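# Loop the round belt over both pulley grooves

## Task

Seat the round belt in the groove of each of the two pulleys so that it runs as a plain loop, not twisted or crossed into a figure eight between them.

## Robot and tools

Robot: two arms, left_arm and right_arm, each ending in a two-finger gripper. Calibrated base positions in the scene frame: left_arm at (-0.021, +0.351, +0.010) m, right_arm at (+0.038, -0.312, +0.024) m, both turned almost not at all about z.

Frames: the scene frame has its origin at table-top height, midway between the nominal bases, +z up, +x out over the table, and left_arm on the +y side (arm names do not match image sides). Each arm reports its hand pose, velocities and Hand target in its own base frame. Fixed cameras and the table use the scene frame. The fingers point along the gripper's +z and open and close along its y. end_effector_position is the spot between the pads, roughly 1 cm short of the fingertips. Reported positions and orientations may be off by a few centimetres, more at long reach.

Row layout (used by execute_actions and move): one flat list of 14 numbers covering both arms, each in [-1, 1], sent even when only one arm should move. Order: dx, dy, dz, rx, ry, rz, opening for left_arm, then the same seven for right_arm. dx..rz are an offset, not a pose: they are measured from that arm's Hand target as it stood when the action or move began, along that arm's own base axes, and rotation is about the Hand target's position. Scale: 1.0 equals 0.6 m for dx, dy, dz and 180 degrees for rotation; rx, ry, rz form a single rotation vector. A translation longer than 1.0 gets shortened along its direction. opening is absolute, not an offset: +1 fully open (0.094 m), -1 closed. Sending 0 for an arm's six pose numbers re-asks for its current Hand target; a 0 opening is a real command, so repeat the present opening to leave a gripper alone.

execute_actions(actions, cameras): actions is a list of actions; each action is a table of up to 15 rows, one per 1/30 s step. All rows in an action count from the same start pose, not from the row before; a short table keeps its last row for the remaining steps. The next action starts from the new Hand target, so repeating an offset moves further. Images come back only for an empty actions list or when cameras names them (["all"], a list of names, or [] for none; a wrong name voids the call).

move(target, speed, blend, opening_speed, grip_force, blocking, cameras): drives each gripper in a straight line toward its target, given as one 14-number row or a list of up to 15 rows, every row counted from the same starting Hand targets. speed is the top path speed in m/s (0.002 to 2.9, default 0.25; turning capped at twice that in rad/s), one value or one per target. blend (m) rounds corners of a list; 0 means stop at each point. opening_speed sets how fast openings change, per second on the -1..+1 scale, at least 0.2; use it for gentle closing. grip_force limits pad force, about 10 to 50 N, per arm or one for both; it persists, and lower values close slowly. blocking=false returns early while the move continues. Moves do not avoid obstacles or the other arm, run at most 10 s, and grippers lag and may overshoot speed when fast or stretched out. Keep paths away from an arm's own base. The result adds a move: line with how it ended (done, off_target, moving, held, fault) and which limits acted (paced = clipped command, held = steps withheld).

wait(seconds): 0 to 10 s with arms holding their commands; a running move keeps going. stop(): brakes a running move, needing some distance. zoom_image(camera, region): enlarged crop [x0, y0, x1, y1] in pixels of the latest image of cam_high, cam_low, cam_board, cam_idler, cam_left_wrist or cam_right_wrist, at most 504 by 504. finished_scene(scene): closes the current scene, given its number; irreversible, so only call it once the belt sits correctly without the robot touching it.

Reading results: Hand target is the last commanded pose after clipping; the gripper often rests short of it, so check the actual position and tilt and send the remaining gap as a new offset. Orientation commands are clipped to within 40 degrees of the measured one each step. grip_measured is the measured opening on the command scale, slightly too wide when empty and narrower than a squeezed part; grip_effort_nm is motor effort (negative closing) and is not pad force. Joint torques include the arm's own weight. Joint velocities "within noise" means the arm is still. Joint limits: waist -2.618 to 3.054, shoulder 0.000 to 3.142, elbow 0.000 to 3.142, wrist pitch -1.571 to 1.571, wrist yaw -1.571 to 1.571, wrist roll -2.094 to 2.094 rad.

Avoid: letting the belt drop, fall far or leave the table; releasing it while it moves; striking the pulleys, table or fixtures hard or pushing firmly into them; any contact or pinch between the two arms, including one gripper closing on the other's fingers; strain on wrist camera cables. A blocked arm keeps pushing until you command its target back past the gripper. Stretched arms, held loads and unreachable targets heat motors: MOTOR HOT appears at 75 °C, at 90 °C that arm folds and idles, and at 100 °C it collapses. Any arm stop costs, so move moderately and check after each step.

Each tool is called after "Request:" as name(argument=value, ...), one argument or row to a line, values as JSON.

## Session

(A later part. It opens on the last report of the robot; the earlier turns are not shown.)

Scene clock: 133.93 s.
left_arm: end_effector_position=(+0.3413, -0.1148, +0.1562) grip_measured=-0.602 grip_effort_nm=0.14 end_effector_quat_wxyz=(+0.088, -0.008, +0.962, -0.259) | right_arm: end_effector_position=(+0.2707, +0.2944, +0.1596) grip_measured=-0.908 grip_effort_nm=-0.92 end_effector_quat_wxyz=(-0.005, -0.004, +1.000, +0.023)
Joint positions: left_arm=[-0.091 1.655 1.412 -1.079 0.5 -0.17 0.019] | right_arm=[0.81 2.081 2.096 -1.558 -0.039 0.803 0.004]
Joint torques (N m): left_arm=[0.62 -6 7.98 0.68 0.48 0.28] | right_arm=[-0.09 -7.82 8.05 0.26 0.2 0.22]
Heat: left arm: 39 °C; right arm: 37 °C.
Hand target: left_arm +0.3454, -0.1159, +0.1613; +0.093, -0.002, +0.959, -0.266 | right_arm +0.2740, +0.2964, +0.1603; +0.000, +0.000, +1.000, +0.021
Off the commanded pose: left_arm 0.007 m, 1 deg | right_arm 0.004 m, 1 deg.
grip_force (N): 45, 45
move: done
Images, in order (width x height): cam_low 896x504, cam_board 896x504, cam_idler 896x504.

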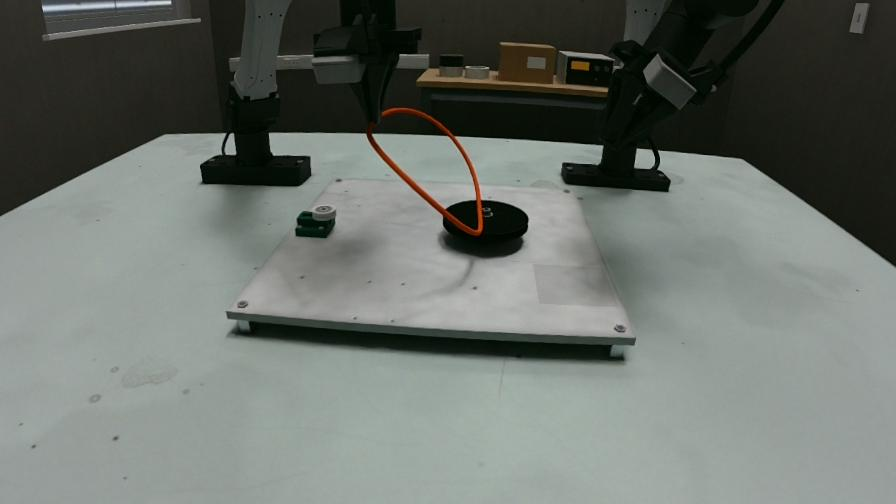

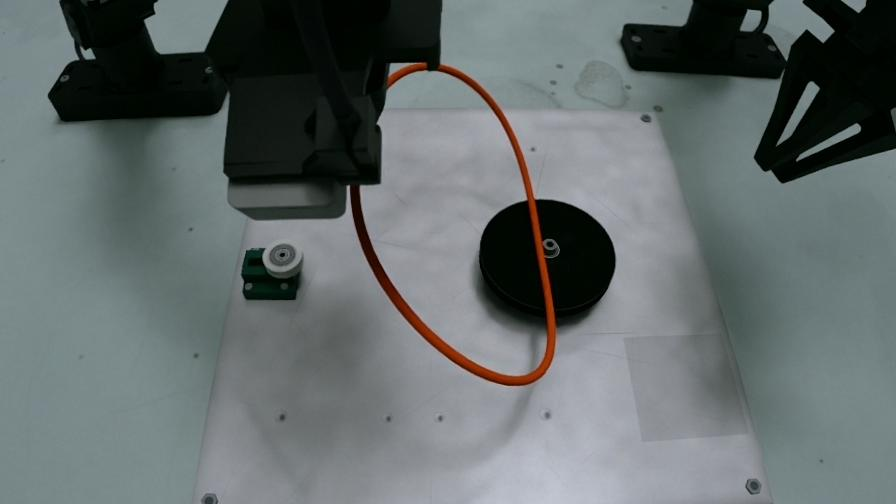

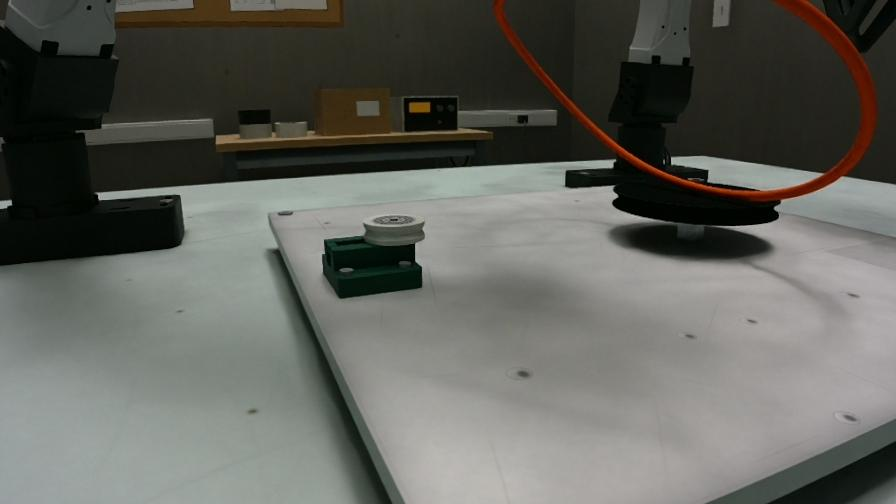

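Request:
move(
  target=[
    [0,0,0,0,0,0,-0.6,0.0,-0.01,0.06,0.12,0,0,-1],
    [0,0,0,0,0,0,-0.6,0.0,0.07,0.05,0.25,0,0,-1],
  ],
  speed=0.12,
  blend=0.02,
  cameras=["cam_low","cam_board","cam_idler","cam_high"],
)

Scene clock: 138.80 s.
left_arm: end_effector_position=(+0.3413, -0.1148, +0.1562) grip_measured=-0.602 grip_effort_nm=0.14 end_effector_quat_wxyz=(+0.088, -0.008, +0.962, -0.259) | right_arm: end_effector_position=(+0.2756, +0.3393, +0.1802) grip_measured=-0.908 grip_effort_nm=-0.92 end_effector_quat_wxyz=(-0.005, +0.001, +0.922, +0.386)
Joint positions: left_arm=[-0.091 1.655 1.412 -1.079 0.5 -0.17 0.019] | right_arm=[0.661 1.723 1.447 -0.744 -0.604 0.838 0.004]
Joint torques (N m): left_arm=[0.61 -6 7.98 0.67 0.48 0.28] | right_arm=[-0.9 -9.68 5.55 1.55 -0.44 0.17]
Heat: left arm: 39 °C; right arm: 38 °C.
Hand target: left_arm +0.3454, -0.1159, +0.1613; +0.093, -0.002, +0.959, -0.266 | right_arm +0.2739, +0.3384, +0.1904; +0.000, +0.000, +0.916, +0.402
Off the commanded pose: left_arm 0.007 m, 1 deg | right_arm 0.010 m, 2 deg.
grip_force (N): 45, 45
move: done
Images, in order (width x height): cam_high 896x504, cam_low 896x504, cam_board 896x504, cam_idler 896x504.

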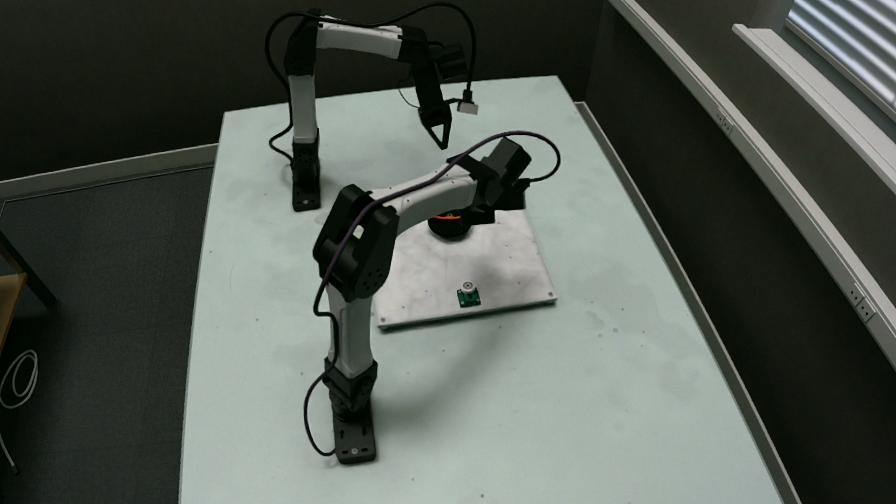

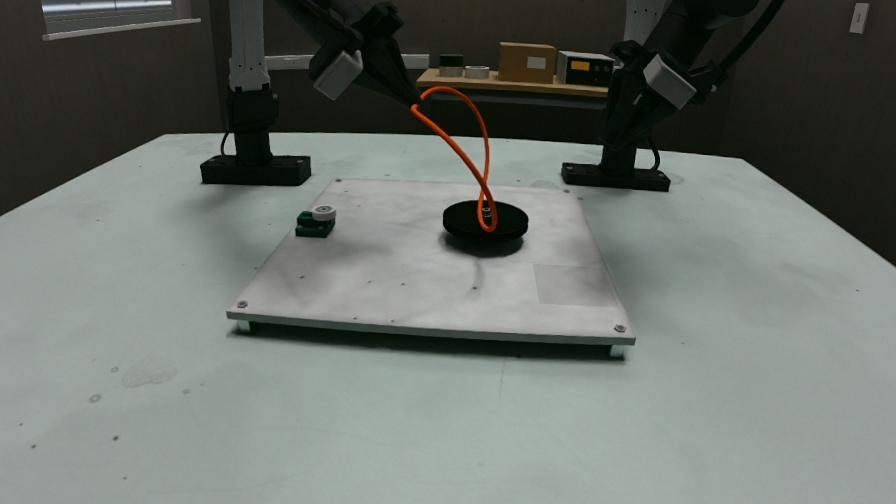

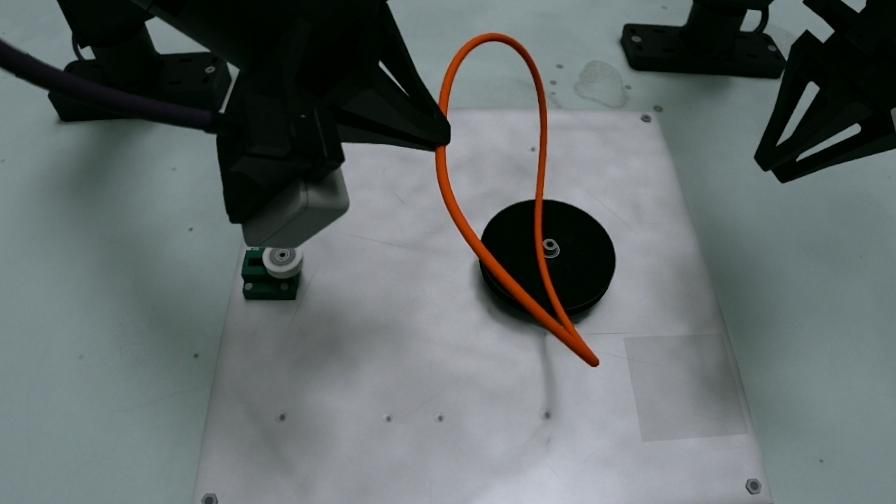

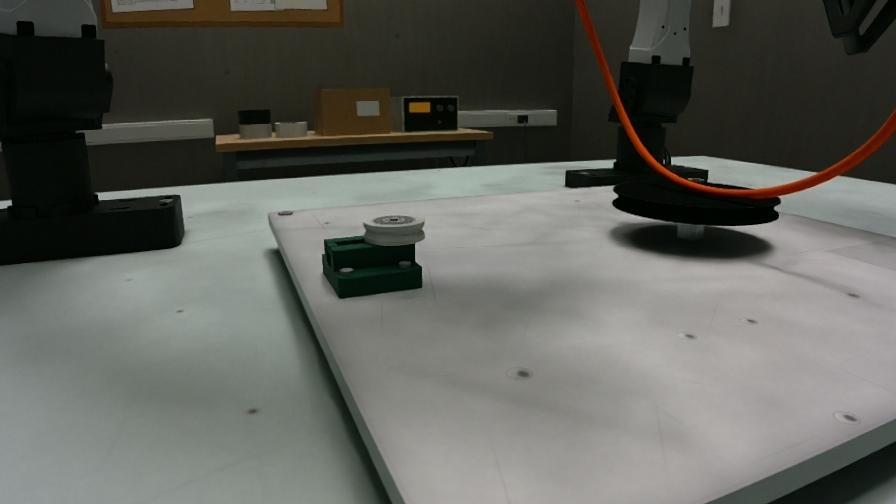

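Request:
move(
  target=[
    [0,0,0,0,0,0,-0.6,0.0,-0.06,0.1,0,0,0,-1],
  ],
  speed=0.1,
  cameras=["cam_low","cam_board","cam_idler"],
)

Scene clock: 140.87 s.
left_arm: end_effector_position=(+0.3413, -0.1148, +0.1562) grip_measured=-0.602 grip_effort_nm=0.14 end_effector_quat_wxyz=(+0.088, -0.008, +0.962, -0.259) | right_arm: end_effector_position=(+0.2742, +0.3028, +0.2316) grip_measured=-0.908 grip_effort_nm=-0.91 end_effector_quat_wxyz=(-0.013, +0.009, +0.922, +0.386)
Joint positions: left_arm=[-0.091 1.655 1.412 -1.079 0.5 -0.17 0.019] | right_arm=[0.573 1.672 1.603 -1.015 -0.653 0.762 0.004]
Joint torques (N m): left_arm=[0.61 -6 7.97 0.68 0.48 0.28] | right_arm=[-0.62 -8.46 8.7 1.16 -0.41 -0.06]
Heat: left arm: 39 °C; right arm: 38 °C.
Hand target: left_arm +0.3454, -0.1159, +0.1613; +0.093, -0.002, +0.959, -0.266 | right_arm +0.2739, +0.3024, +0.2504; +0.000, +0.000, +0.916, +0.402
Off the commanded pose: left_arm 0.007 m, 1 deg | right_arm 0.019 m, 3 deg.
grip_force (N): 45, 45
move: off_target (right_arm)
Images, in order (width x height): cam_low 896x504, cam_board 896x504, cam_idler 896x504.

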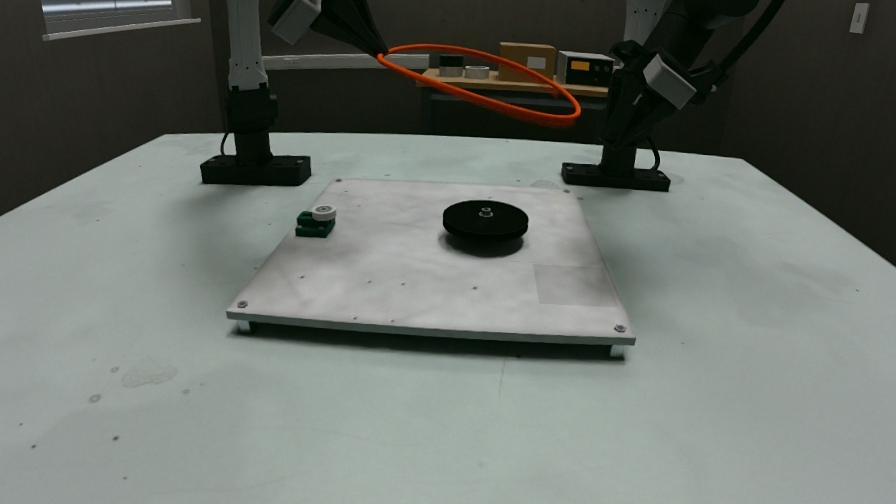

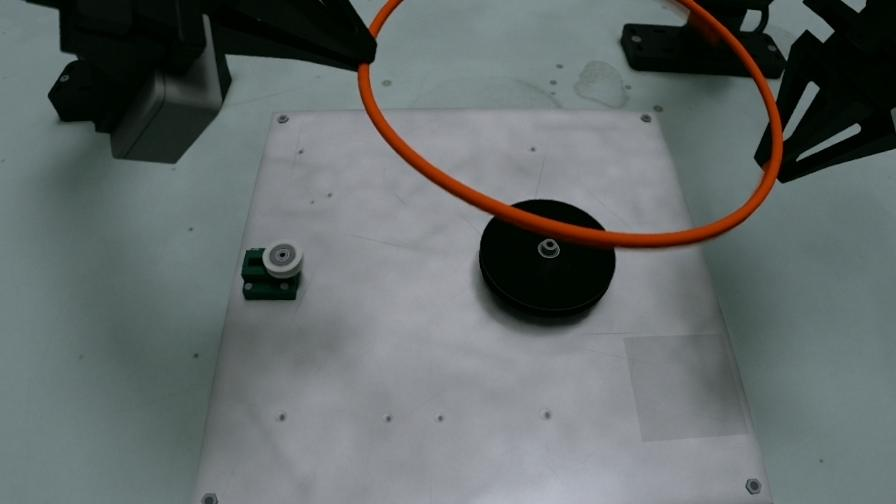

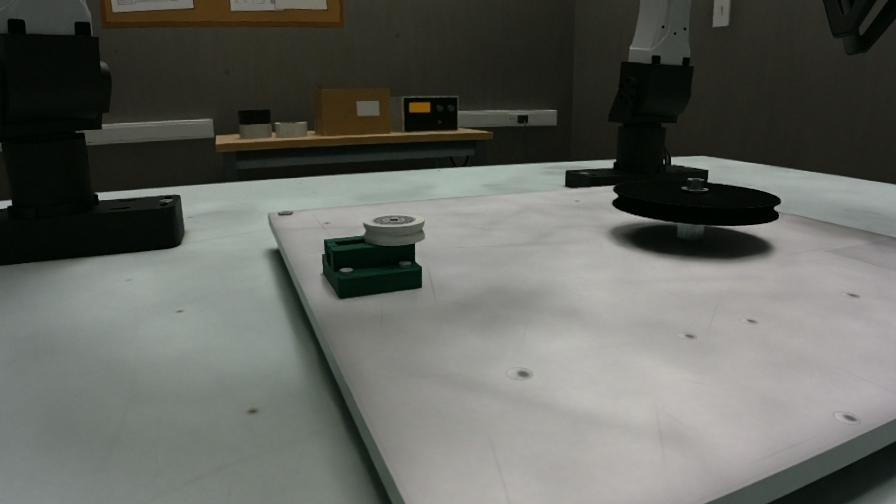

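Request:
move(
  target=[
    [0,0.06,0.05,0,0,0,-0.6,0.0,0.01,-0.16,0,0,0,-1],
  ],
  speed=0.1,
  cameras=["cam_low","cam_board","cam_idler"],
)

Scene clock: 143.50 s.
left_arm: end_effector_position=(+0.3388, -0.0796, +0.1814) grip_measured=-0.602 grip_effort_nm=0.14 end_effector_quat_wxyz=(+0.079, -0.009, +0.962, -0.259) | right_arm: end_effector_position=(+0.2780, +0.3053, +0.1528) grip_measured=-0.908 grip_effort_nm=-0.92 end_effector_quat_wxyz=(+0.001, +0.003, +0.918, +0.396)
Joint positions: left_arm=[0.023 1.678 1.544 -1.267 0.525 -0.041 0.019] | right_arm=[0.573 1.661 1.261 -0.646 -0.653 0.762 0.004]
Joint torques (N m): left_arm=[0.75 -6.12 9.16 0.52 0.52 0.28] | right_arm=[0.59 -7.64 5.74 1.48 -0.39 0.12]
Motor temperatures (°C): left_arm=[27 38 35 32 25 25 27] | right_arm=[26 38 34 30 24 27 27]
Heat: left arm: 38 °C; right arm: 38 °C.
Hand target: left_arm +0.3455, -0.0798, +0.1913; +0.093, -0.002, +0.959, -0.267 | right_arm +0.2739, +0.3085, +0.1545; +0.000, +0.000, +0.916, +0.402
Off the commanded pose: left_arm 0.012 m, 2 deg | right_arm 0.005 m, 1 deg.
grip_force (N): 45, 45
move: off_target (left_arm)
Images, in order (width x height): cam_low 896x504, cam_board 896x504, cam_idler 896x504.

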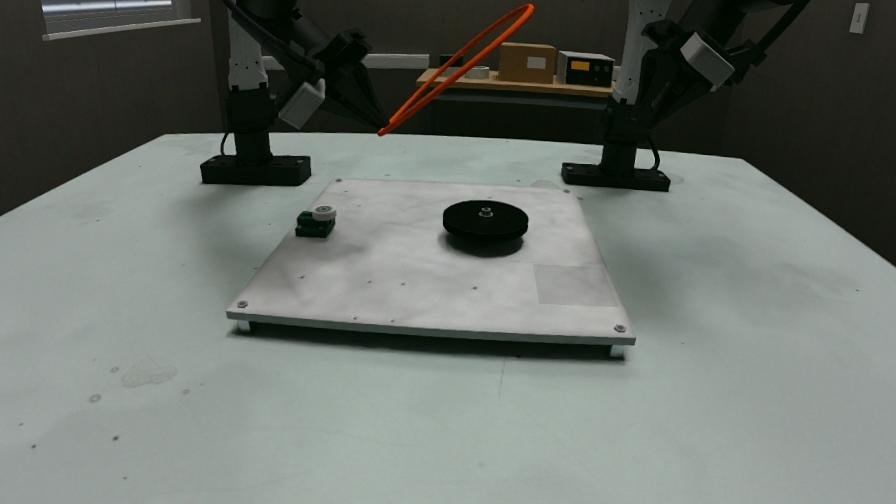

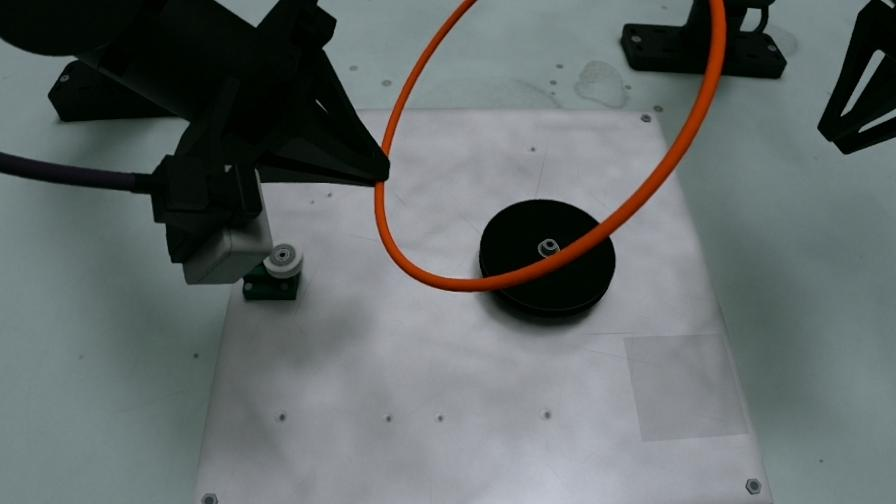

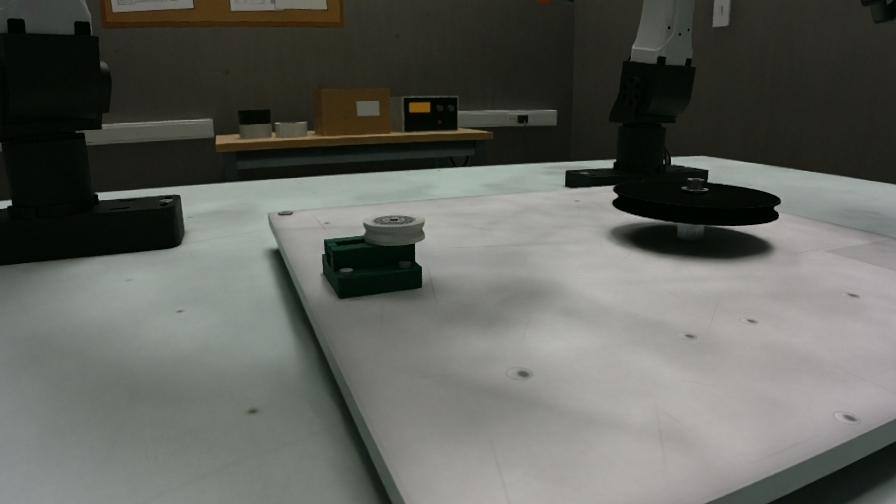

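Request:
move(
  target=[
    [0,0,0,0,0,0,-0.6,0.0,0.0,0,-0.165,0,0,-1],
  ],
  speed=0.12,
)

Request:
wait(
  seconds=0.5,
  cameras=["cam_low","cam_board","cam_idler"],
)

Scene clock: 146.97 s.
left_arm: end_effector_position=(+0.3387, -0.0796, +0.1814) grip_measured=-0.602 grip_effort_nm=0.14 end_effector_quat_wxyz=(+0.079, -0.009, +0.962, -0.259) | right_arm: end_effector_position=(+0.2709, +0.3059, +0.1523) grip_measured=-0.908 grip_effort_nm=-0.92 end_effector_quat_wxyz=(-0.005, -0.002, +0.987, +0.158)
Joint positions: left_arm=[0.023 1.678 1.544 -1.268 0.525 -0.041 0.019] | right_arm=[0.745 1.898 1.763 -1.225 -0.239 0.766 0.004]
Joint torques (N m): left_arm=[0.75 -6.12 9.16 0.52 0.51 0.28] | right_arm=[0.28 -7.05 8.4 0.67 0.14 0.15]
Heat: left arm: 38 °C; right arm: 38 °C.
Hand target: left_arm +0.3454, -0.0798, +0.1913; +0.093, -0.002, +0.959, -0.267 | right_arm +0.2739, +0.3085, +0.1545; +0.000, +0.000, +0.988, +0.154
Off the commanded pose: left_arm 0.012 m, 2 deg | right_arm 0.004 m, 1 deg.
grip_force (N): 45, 45
move: off_target (left_arm)

Scene clock: 147.47 s.
left_arm: end_effector_position=(+0.3387, -0.0796, +0.1814) grip_measured=-0.602 grip_effort_nm=0.14 end_effector_quat_wxyz=(+0.079, -0.009, +0.962, -0.259) | right_arm: end_effector_position=(+0.2708, +0.3056, +0.1522) grip_measured=-0.908 grip_effort_nm=-0.92 end_effector_quat_wxyz=(-0.005, -0.002, +0.988, +0.157)
Joint positions: left_arm=[0.023 1.678 1.544 -1.268 0.525 -0.041 0.019] | right_arm=[0.745 1.898 1.763 -1.226 -0.238 0.766 0.004]
Joint torques (N m): left_arm=[0.75 -6.12 9.16 0.52 0.51 0.28] | right_arm=[0.21 -7.09 8.58 0.66 0.09 0.13]
Heat: left arm: 38 °C; right arm: 38 °C.
Hand target: left_arm +0.3454, -0.0798, +0.1913; +0.093, -0.002, +0.959, -0.267 | right_arm +0.2740, +0.3085, +0.1545; +0.000, +0.000, +0.988, +0.154
Tool commands: left_gripper/opening=-0.6 right_gripper/opening=-1.0
Off the commanded pose: left_arm 0.012 m, 2 deg | right_arm 0.005 m, 1 deg.
grip_force (N): 45, 45
wait: 0.50 s; at rest by 0.17 s
Images, in order (width x height): cam_low 896x504, cam_board 896x504, cam_idler 896x504.

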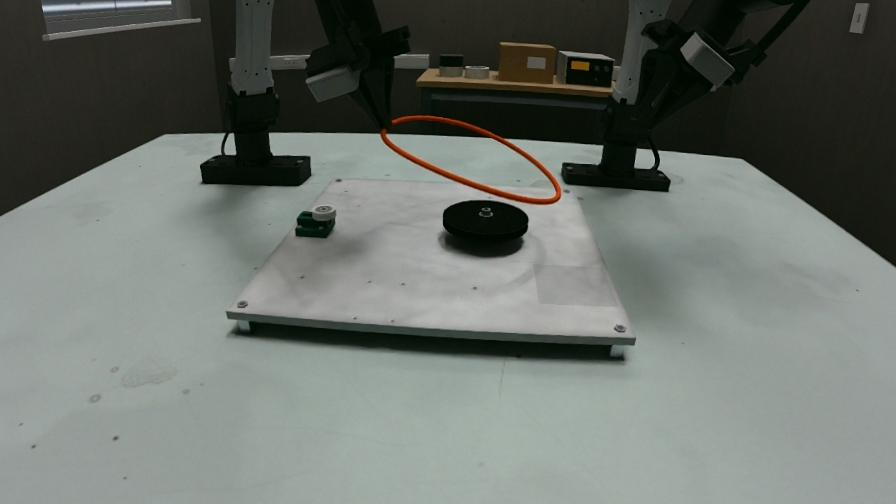

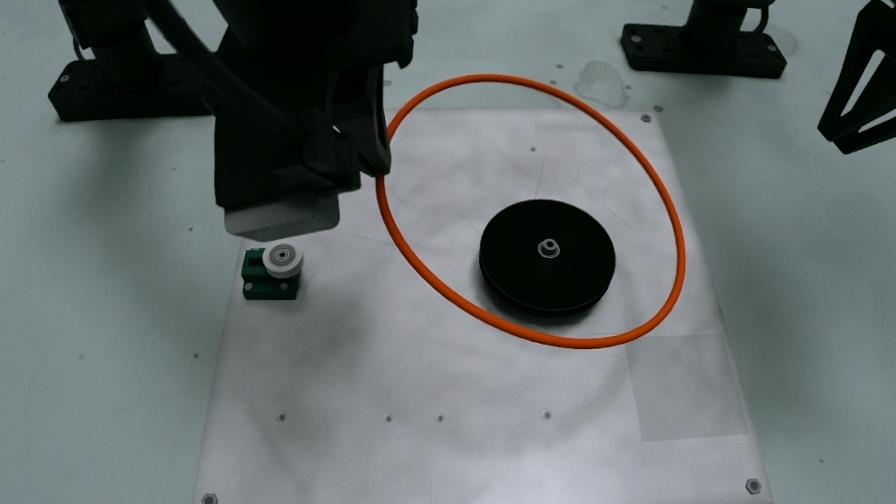

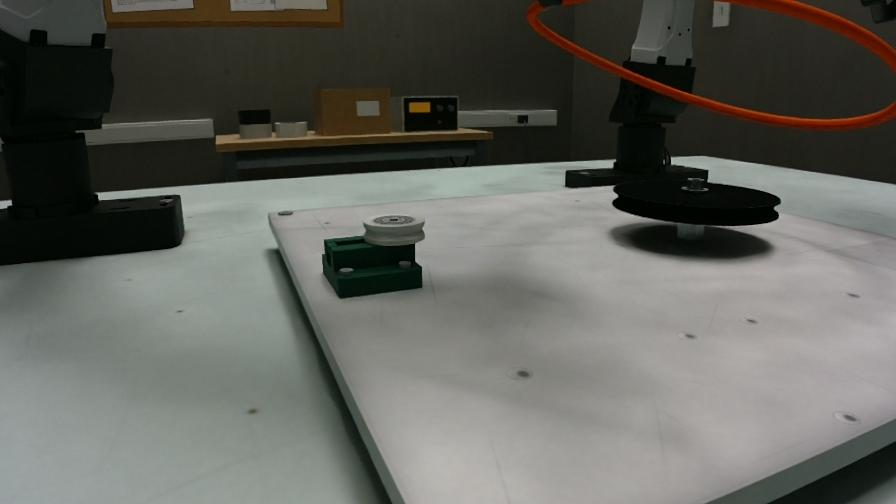

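Request:
move(
  target=[
    [0,0,0,0,0,0,-0.6,0.0,0.0,-0.17,0,0,0,-1],
  ],
  speed=0.1,
  cameras=["cam_low","cam_board","cam_idler","cam_left_wrist"],
)

Scene clock: 149.57 s.
left_arm: end_effector_position=(+0.3387, -0.0796, +0.1814) grip_measured=-0.602 grip_effort_nm=0.14 end_effector_quat_wxyz=(+0.079, -0.009, +0.962, -0.259) | right_arm: end_effector_position=(+0.2737, +0.3082, +0.0588) grip_measured=-0.908 grip_effort_nm=-0.92 end_effector_quat_wxyz=(-0.002, -0.003, +0.987, +0.159)
Joint positions: left_arm=[0.023 1.678 1.544 -1.268 0.525 -0.041 0.019] | right_arm=[0.745 1.934 1.437 -0.857 -0.237 0.766 0.004]
Joint torques (N m): left_arm=[0.75 -6.12 9.16 0.52 0.51 0.28] | right_arm=[0.25 -7.54 5.45 0.92 0.09 0.15]
Heat: left arm: 38 °C; right arm: 38 °C.
Hand target: left_arm +0.3454, -0.0798, +0.1913; +0.093, -0.002, +0.959, -0.267 | right_arm +0.2738, +0.3084, +0.0524; +0.000, +0.000, +0.988, +0.153
Off the commanded pose: left_arm 0.012 m, 2 deg | right_arm 0.006 m, 1 deg.
grip_force (N): 45, 45
move: off_target (left_arm)
camera_calibration:
cam_left_wrist: T_world_to_cam=[[-0.0242629, -0.866801, 0.498064, -0.152179], [-0.965533, 0.149467, 0.213088, 0.341215], [-0.259149, -0.475727, -0.840551, 0.28874], [0, 0, 0, 1]] pos_world=[0.400589, -0.0455481, 0.245787]
Images, in order (width x height): cam_low 896x504, cam_board 896x504, cam_idler 896x504, cam_left_wrist 896x504.

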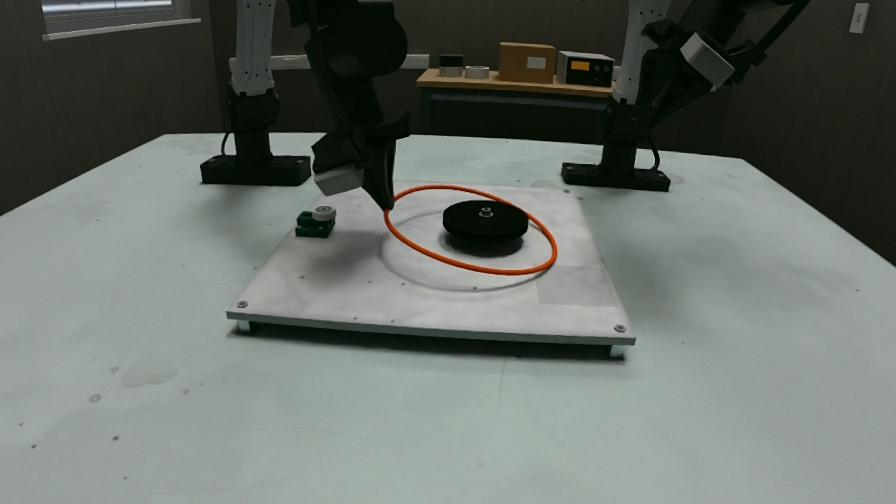

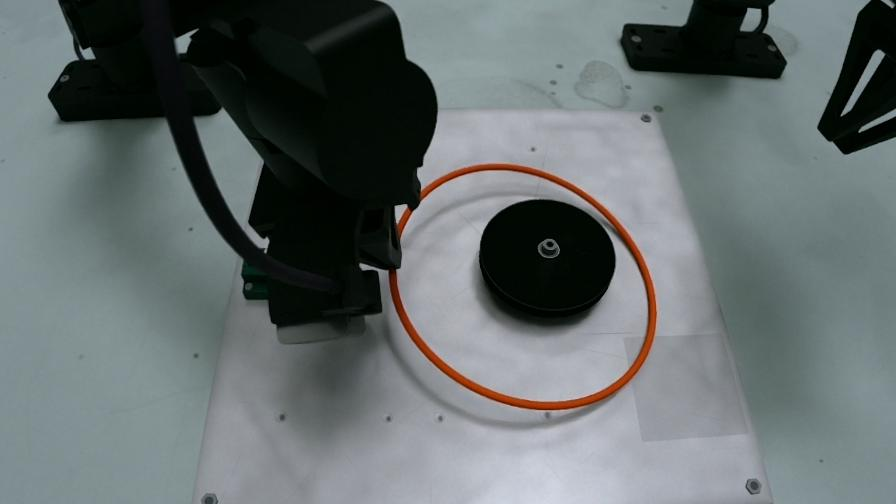

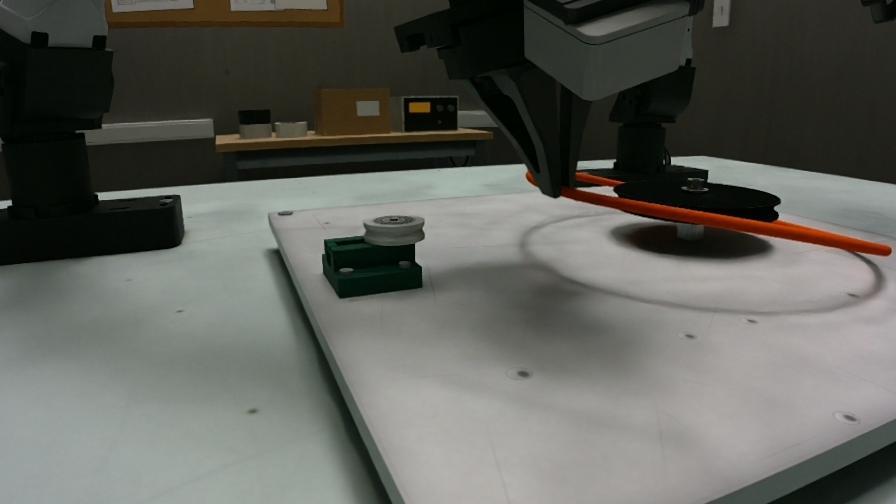

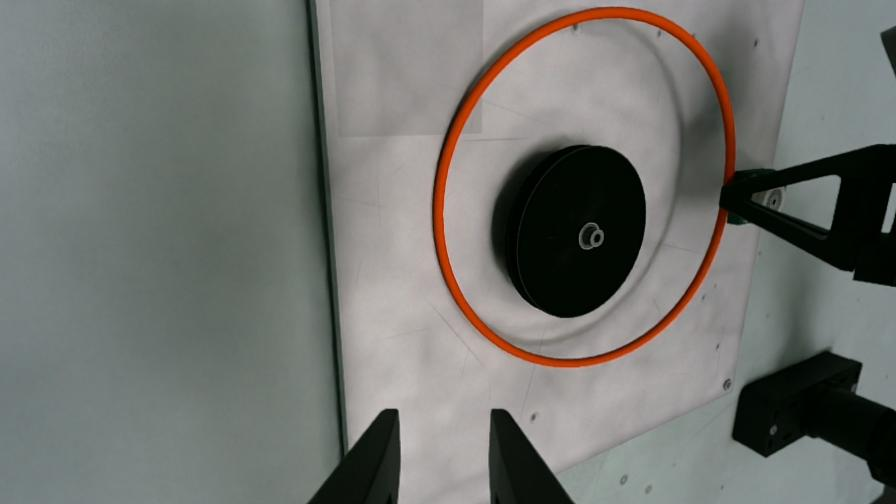

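Request:
move(
  target=[
    [0,0,0,0,0,0,-0.6,0.0,0.0,-0.005,0.085,0,0,-1],
  ],
  speed=0.1,
  cameras=["cam_low","cam_board","cam_idler","cam_left_wrist"],
)

Scene clock: 152.40 s.
left_arm: end_effector_position=(+0.3387, -0.0796, +0.1814) grip_measured=-0.602 grip_effort_nm=0.14 end_effector_quat_wxyz=(+0.079, -0.009, +0.962, -0.259) | right_arm: end_effector_position=(+0.2725, +0.3072, +0.0388) grip_measured=-0.908 grip_effort_nm=-0.92 end_effector_quat_wxyz=(-0.010, +0.005, +0.964, +0.267)
Joint positions: left_arm=[0.023 1.678 1.544 -1.268 0.525 -0.041 0.019] | right_arm=[0.669 1.871 1.189 -0.545 -0.428 0.755 0.004]
Joint torques (N m): left_arm=[0.75 -6.12 9.16 0.52 0.52 0.28] | right_arm=[-0.73 -10.39 5.05 1.16 -0.36 -0.06]
Heat: left arm: 38 °C; right arm: 38 °C.
Hand target: left_arm +0.3454, -0.0798, +0.1913; +0.093, -0.002, +0.959, -0.267 | right_arm +0.2738, +0.3084, +0.0494; +0.000, +0.000, +0.959, +0.284
Off the commanded pose: left_arm 0.012 m, 2 deg | right_arm 0.011 m, 2 deg.
grip_force (N): 45, 45
move: off_target (left_arm, right_arm)
camera_calibration:
cam_left_wrist: T_world_to_cam=[[-0.0242629, -0.866801, 0.498064, -0.152179], [-0.965533, 0.149467, 0.213088, 0.341215], [-0.259149, -0.475727, -0.840551, 0.28874], [0, 0, 0, 1]] pos_world=[0.400589, -0.0455481, 0.245787]
Images, in order (width x height): cam_low 896x504, cam_board 896x504, cam_idler 896x504, cam_left_wrist 896x504.

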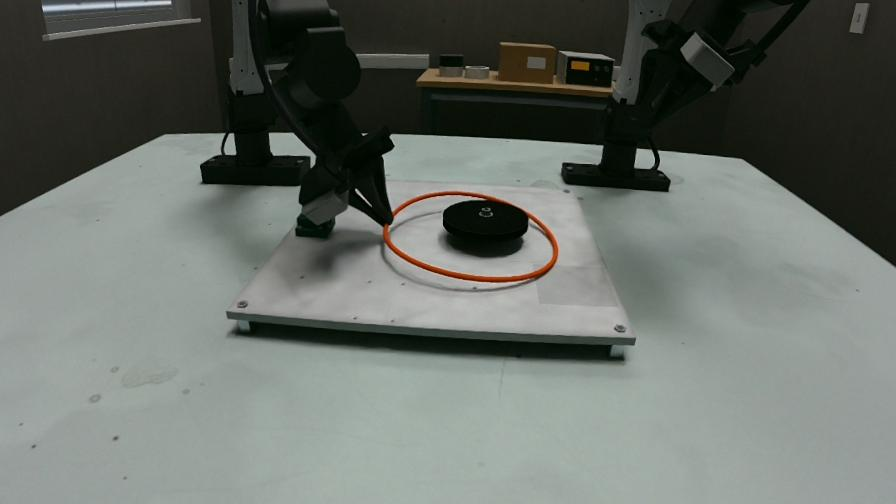

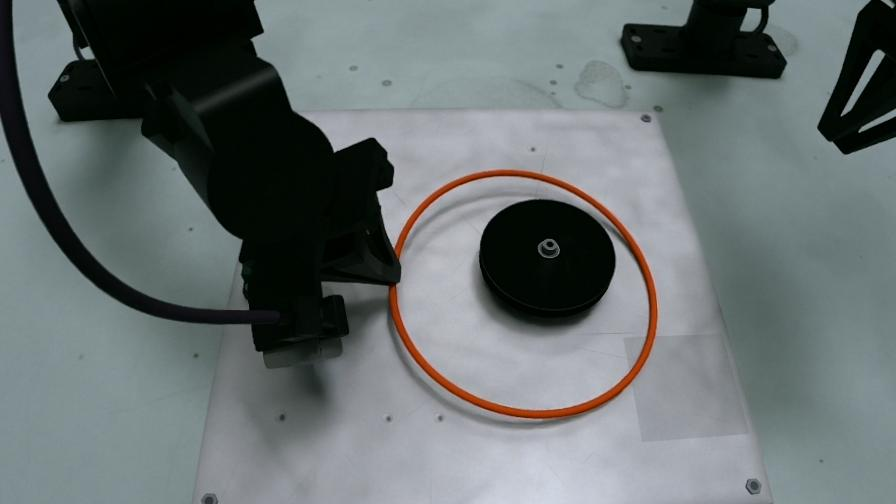

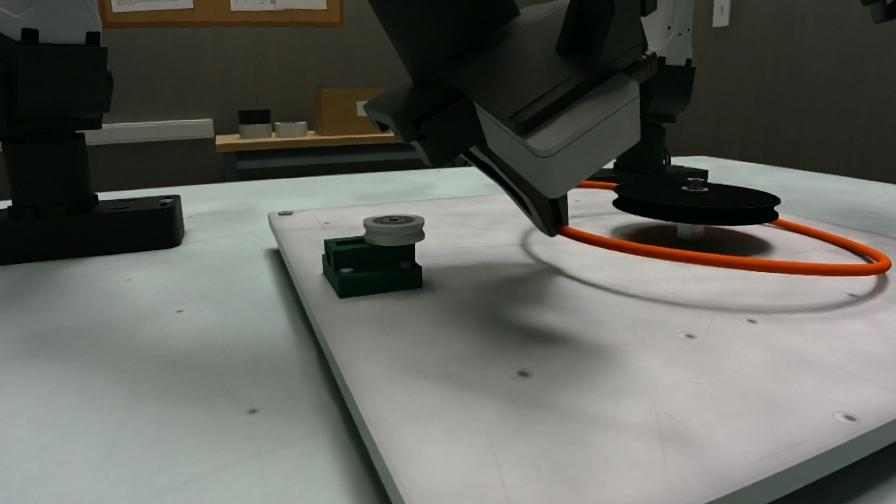

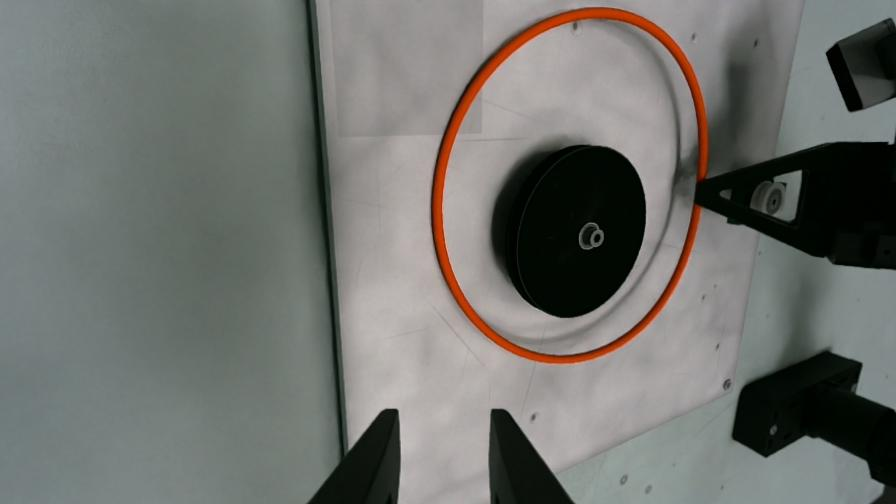

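Request:
move(
  target=[
    [0,0,0,0,0,0,-0.6,0.0,0.0,0.006,0.04,-0.07,0,-1],
  ],
  speed=0.1,
  cameras=["cam_low","cam_board","cam_idler"],
)

Scene clock: 155.07 s.
left_arm: end_effector_position=(+0.3387, -0.0796, +0.1814) grip_measured=-0.602 grip_effort_nm=0.14 end_effector_quat_wxyz=(+0.079, -0.009, +0.962, -0.259) | right_arm: end_effector_position=(+0.2728, +0.3072, +0.0452) grip_measured=-0.908 grip_effort_nm=-0.92 end_effector_quat_wxyz=(+0.086, -0.023, +0.937, +0.337)
Joint positions: left_arm=[0.023 1.678 1.544 -1.268 0.525 -0.041 0.019] | right_arm=[0.672 1.73 0.922 -0.17 -0.419 0.752 0.004]
Joint torques (N m): left_arm=[0.75 -6.12 9.16 0.52 0.51 0.28] | right_arm=[0.29 -8.92 5.19 1.69 0.02 -0.02]
Heat: left arm: 38 °C; right arm: 39 °C.
Hand target: left_arm +0.3454, -0.0798, +0.1913; +0.093, -0.002, +0.959, -0.267 | right_arm +0.2739, +0.3084, +0.0530; +0.105, -0.032, +0.933, +0.342
Off the commanded pose: left_arm 0.012 m, 2 deg | right_arm 0.008 m, 2 deg.
grip_force (N): 45, 45
move: off_target (left_arm)
Images, in order (width x height): cam_low 896x504, cam_board 896x504, cam_idler 896x504.

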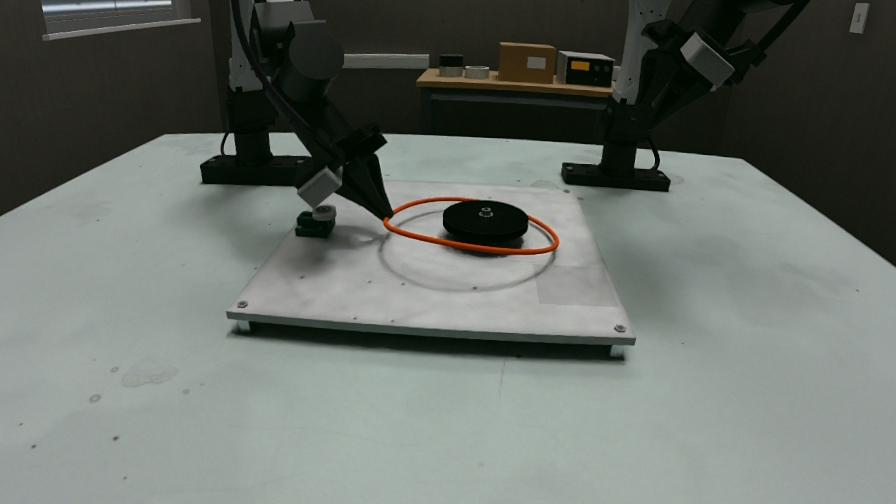

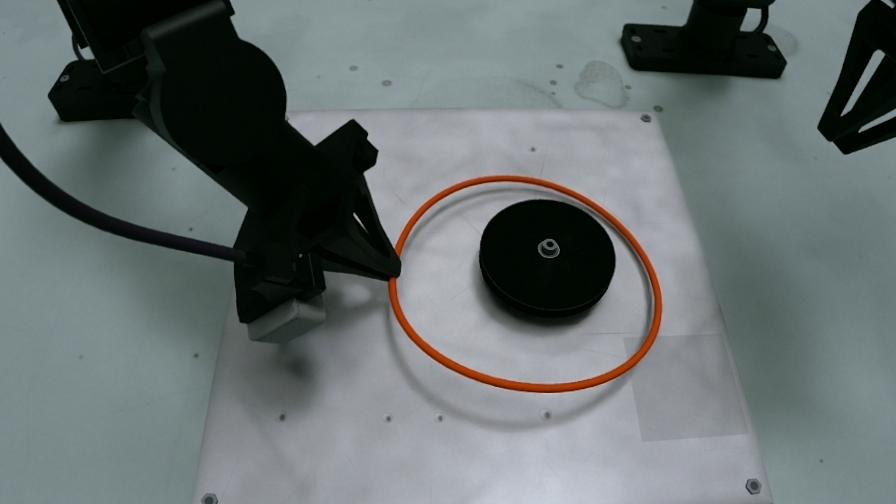

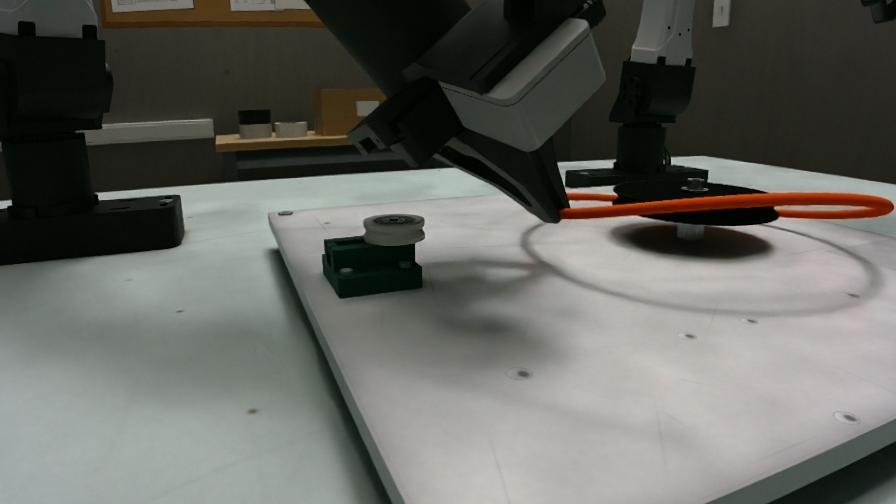

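Request:
move(
  target=[
    [0,0,0,0,0,0,-0.6,0.0,0.0,0.0,0.012,0.028,0,-1],
    [0,0,0,0,0,0,-0.6,0.0,-0.055,0.0,0.012,0.028,0,-1],
  ],
  speed=0.07,
  cameras=["cam_low","cam_board","cam_idler"],
)

Request:
zoom_image(
  camera="cam_low",
  region=[360, 160, 600, 280],
)

Request:
zoom_image(
  camera="cam_idler",
  region=[500, 150, 860, 270],
)

Scene clock: 158.37 s.
left_arm: end_effector_position=(+0.3387, -0.0796, +0.1814) grip_measured=-0.602 grip_effort_nm=0.14 end_effector_quat_wxyz=(+0.079, -0.009, +0.962, -0.259) | right_arm: end_effector_position=(+0.2772, +0.2769, +0.0466) grip_measured=-0.908 grip_effort_nm=-0.92 end_effector_quat_wxyz=(+0.063, -0.008, +0.934, +0.353)
Joint positions: left_arm=[0.023 1.678 1.544 -1.268 0.525 -0.041 0.019] | right_arm=[0.561 1.7 0.891 -0.222 -0.522 0.691 0.004]
Joint torques (N m): left_arm=[0.75 -6.12 9.16 0.52 0.52 0.28] | right_arm=[-0.46 -8.76 5.14 1.29 -0.44 0.01]
Heat: left arm: 38 °C; right arm: 39 °C.
Hand target: left_arm +0.3454, -0.0798, +0.1913; +0.093, -0.002, +0.959, -0.267 | right_arm +0.2739, +0.2754, +0.0530; +0.064, -0.014, +0.931, +0.360
Off the commanded pose: left_arm 0.012 m, 2 deg | right_arm 0.007 m, 1 deg.
grip_force (N): 45, 45
move: off_target (left_arm)
Images, in order (width x height): cam_low 896x504, cam_board 896x504, cam_idler 896x504.

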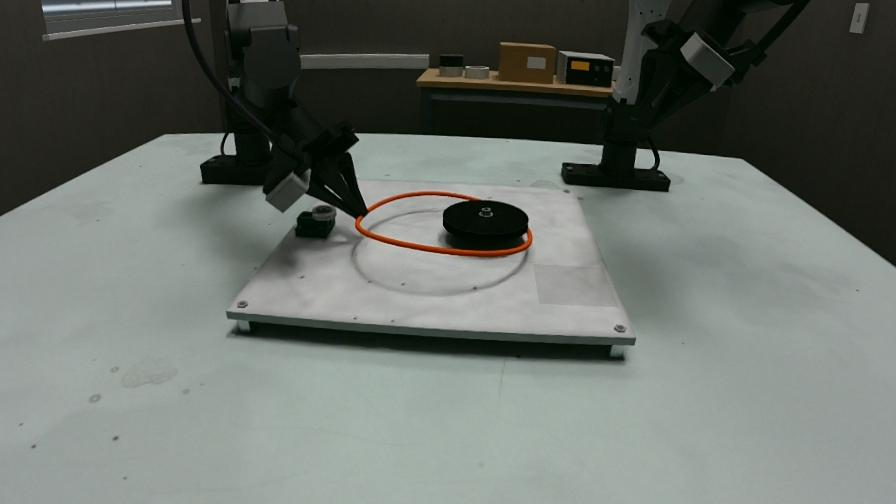

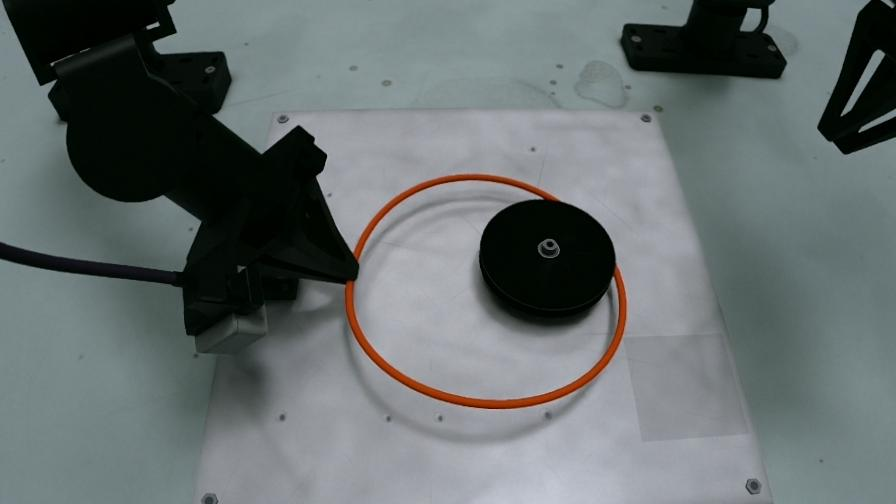

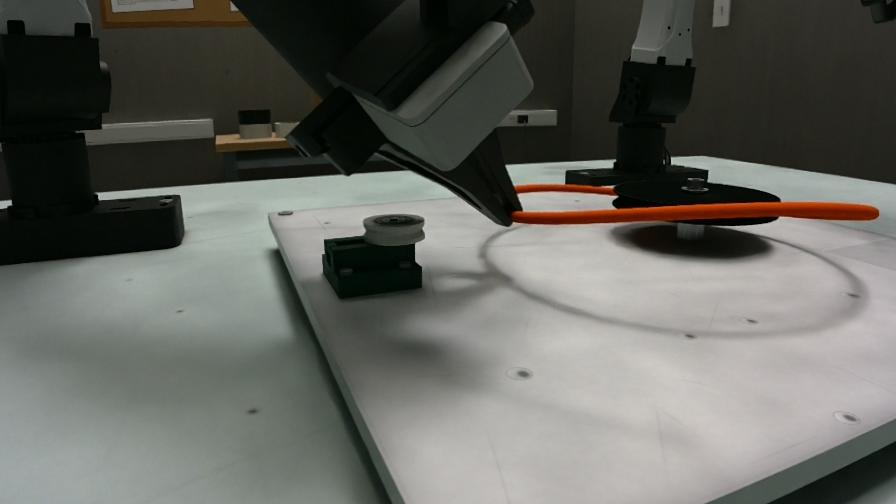

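Scaled by 2.100 from the camera's 896x504 image, which has a finer 1280x720 frame.

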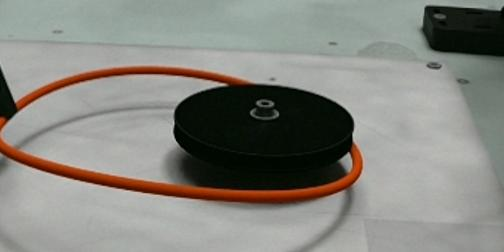

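Scaled by 1.400 from the camera's 896x504 image, which has a finer 1280x720 frame.

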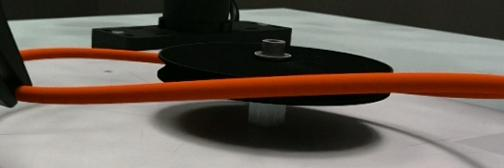

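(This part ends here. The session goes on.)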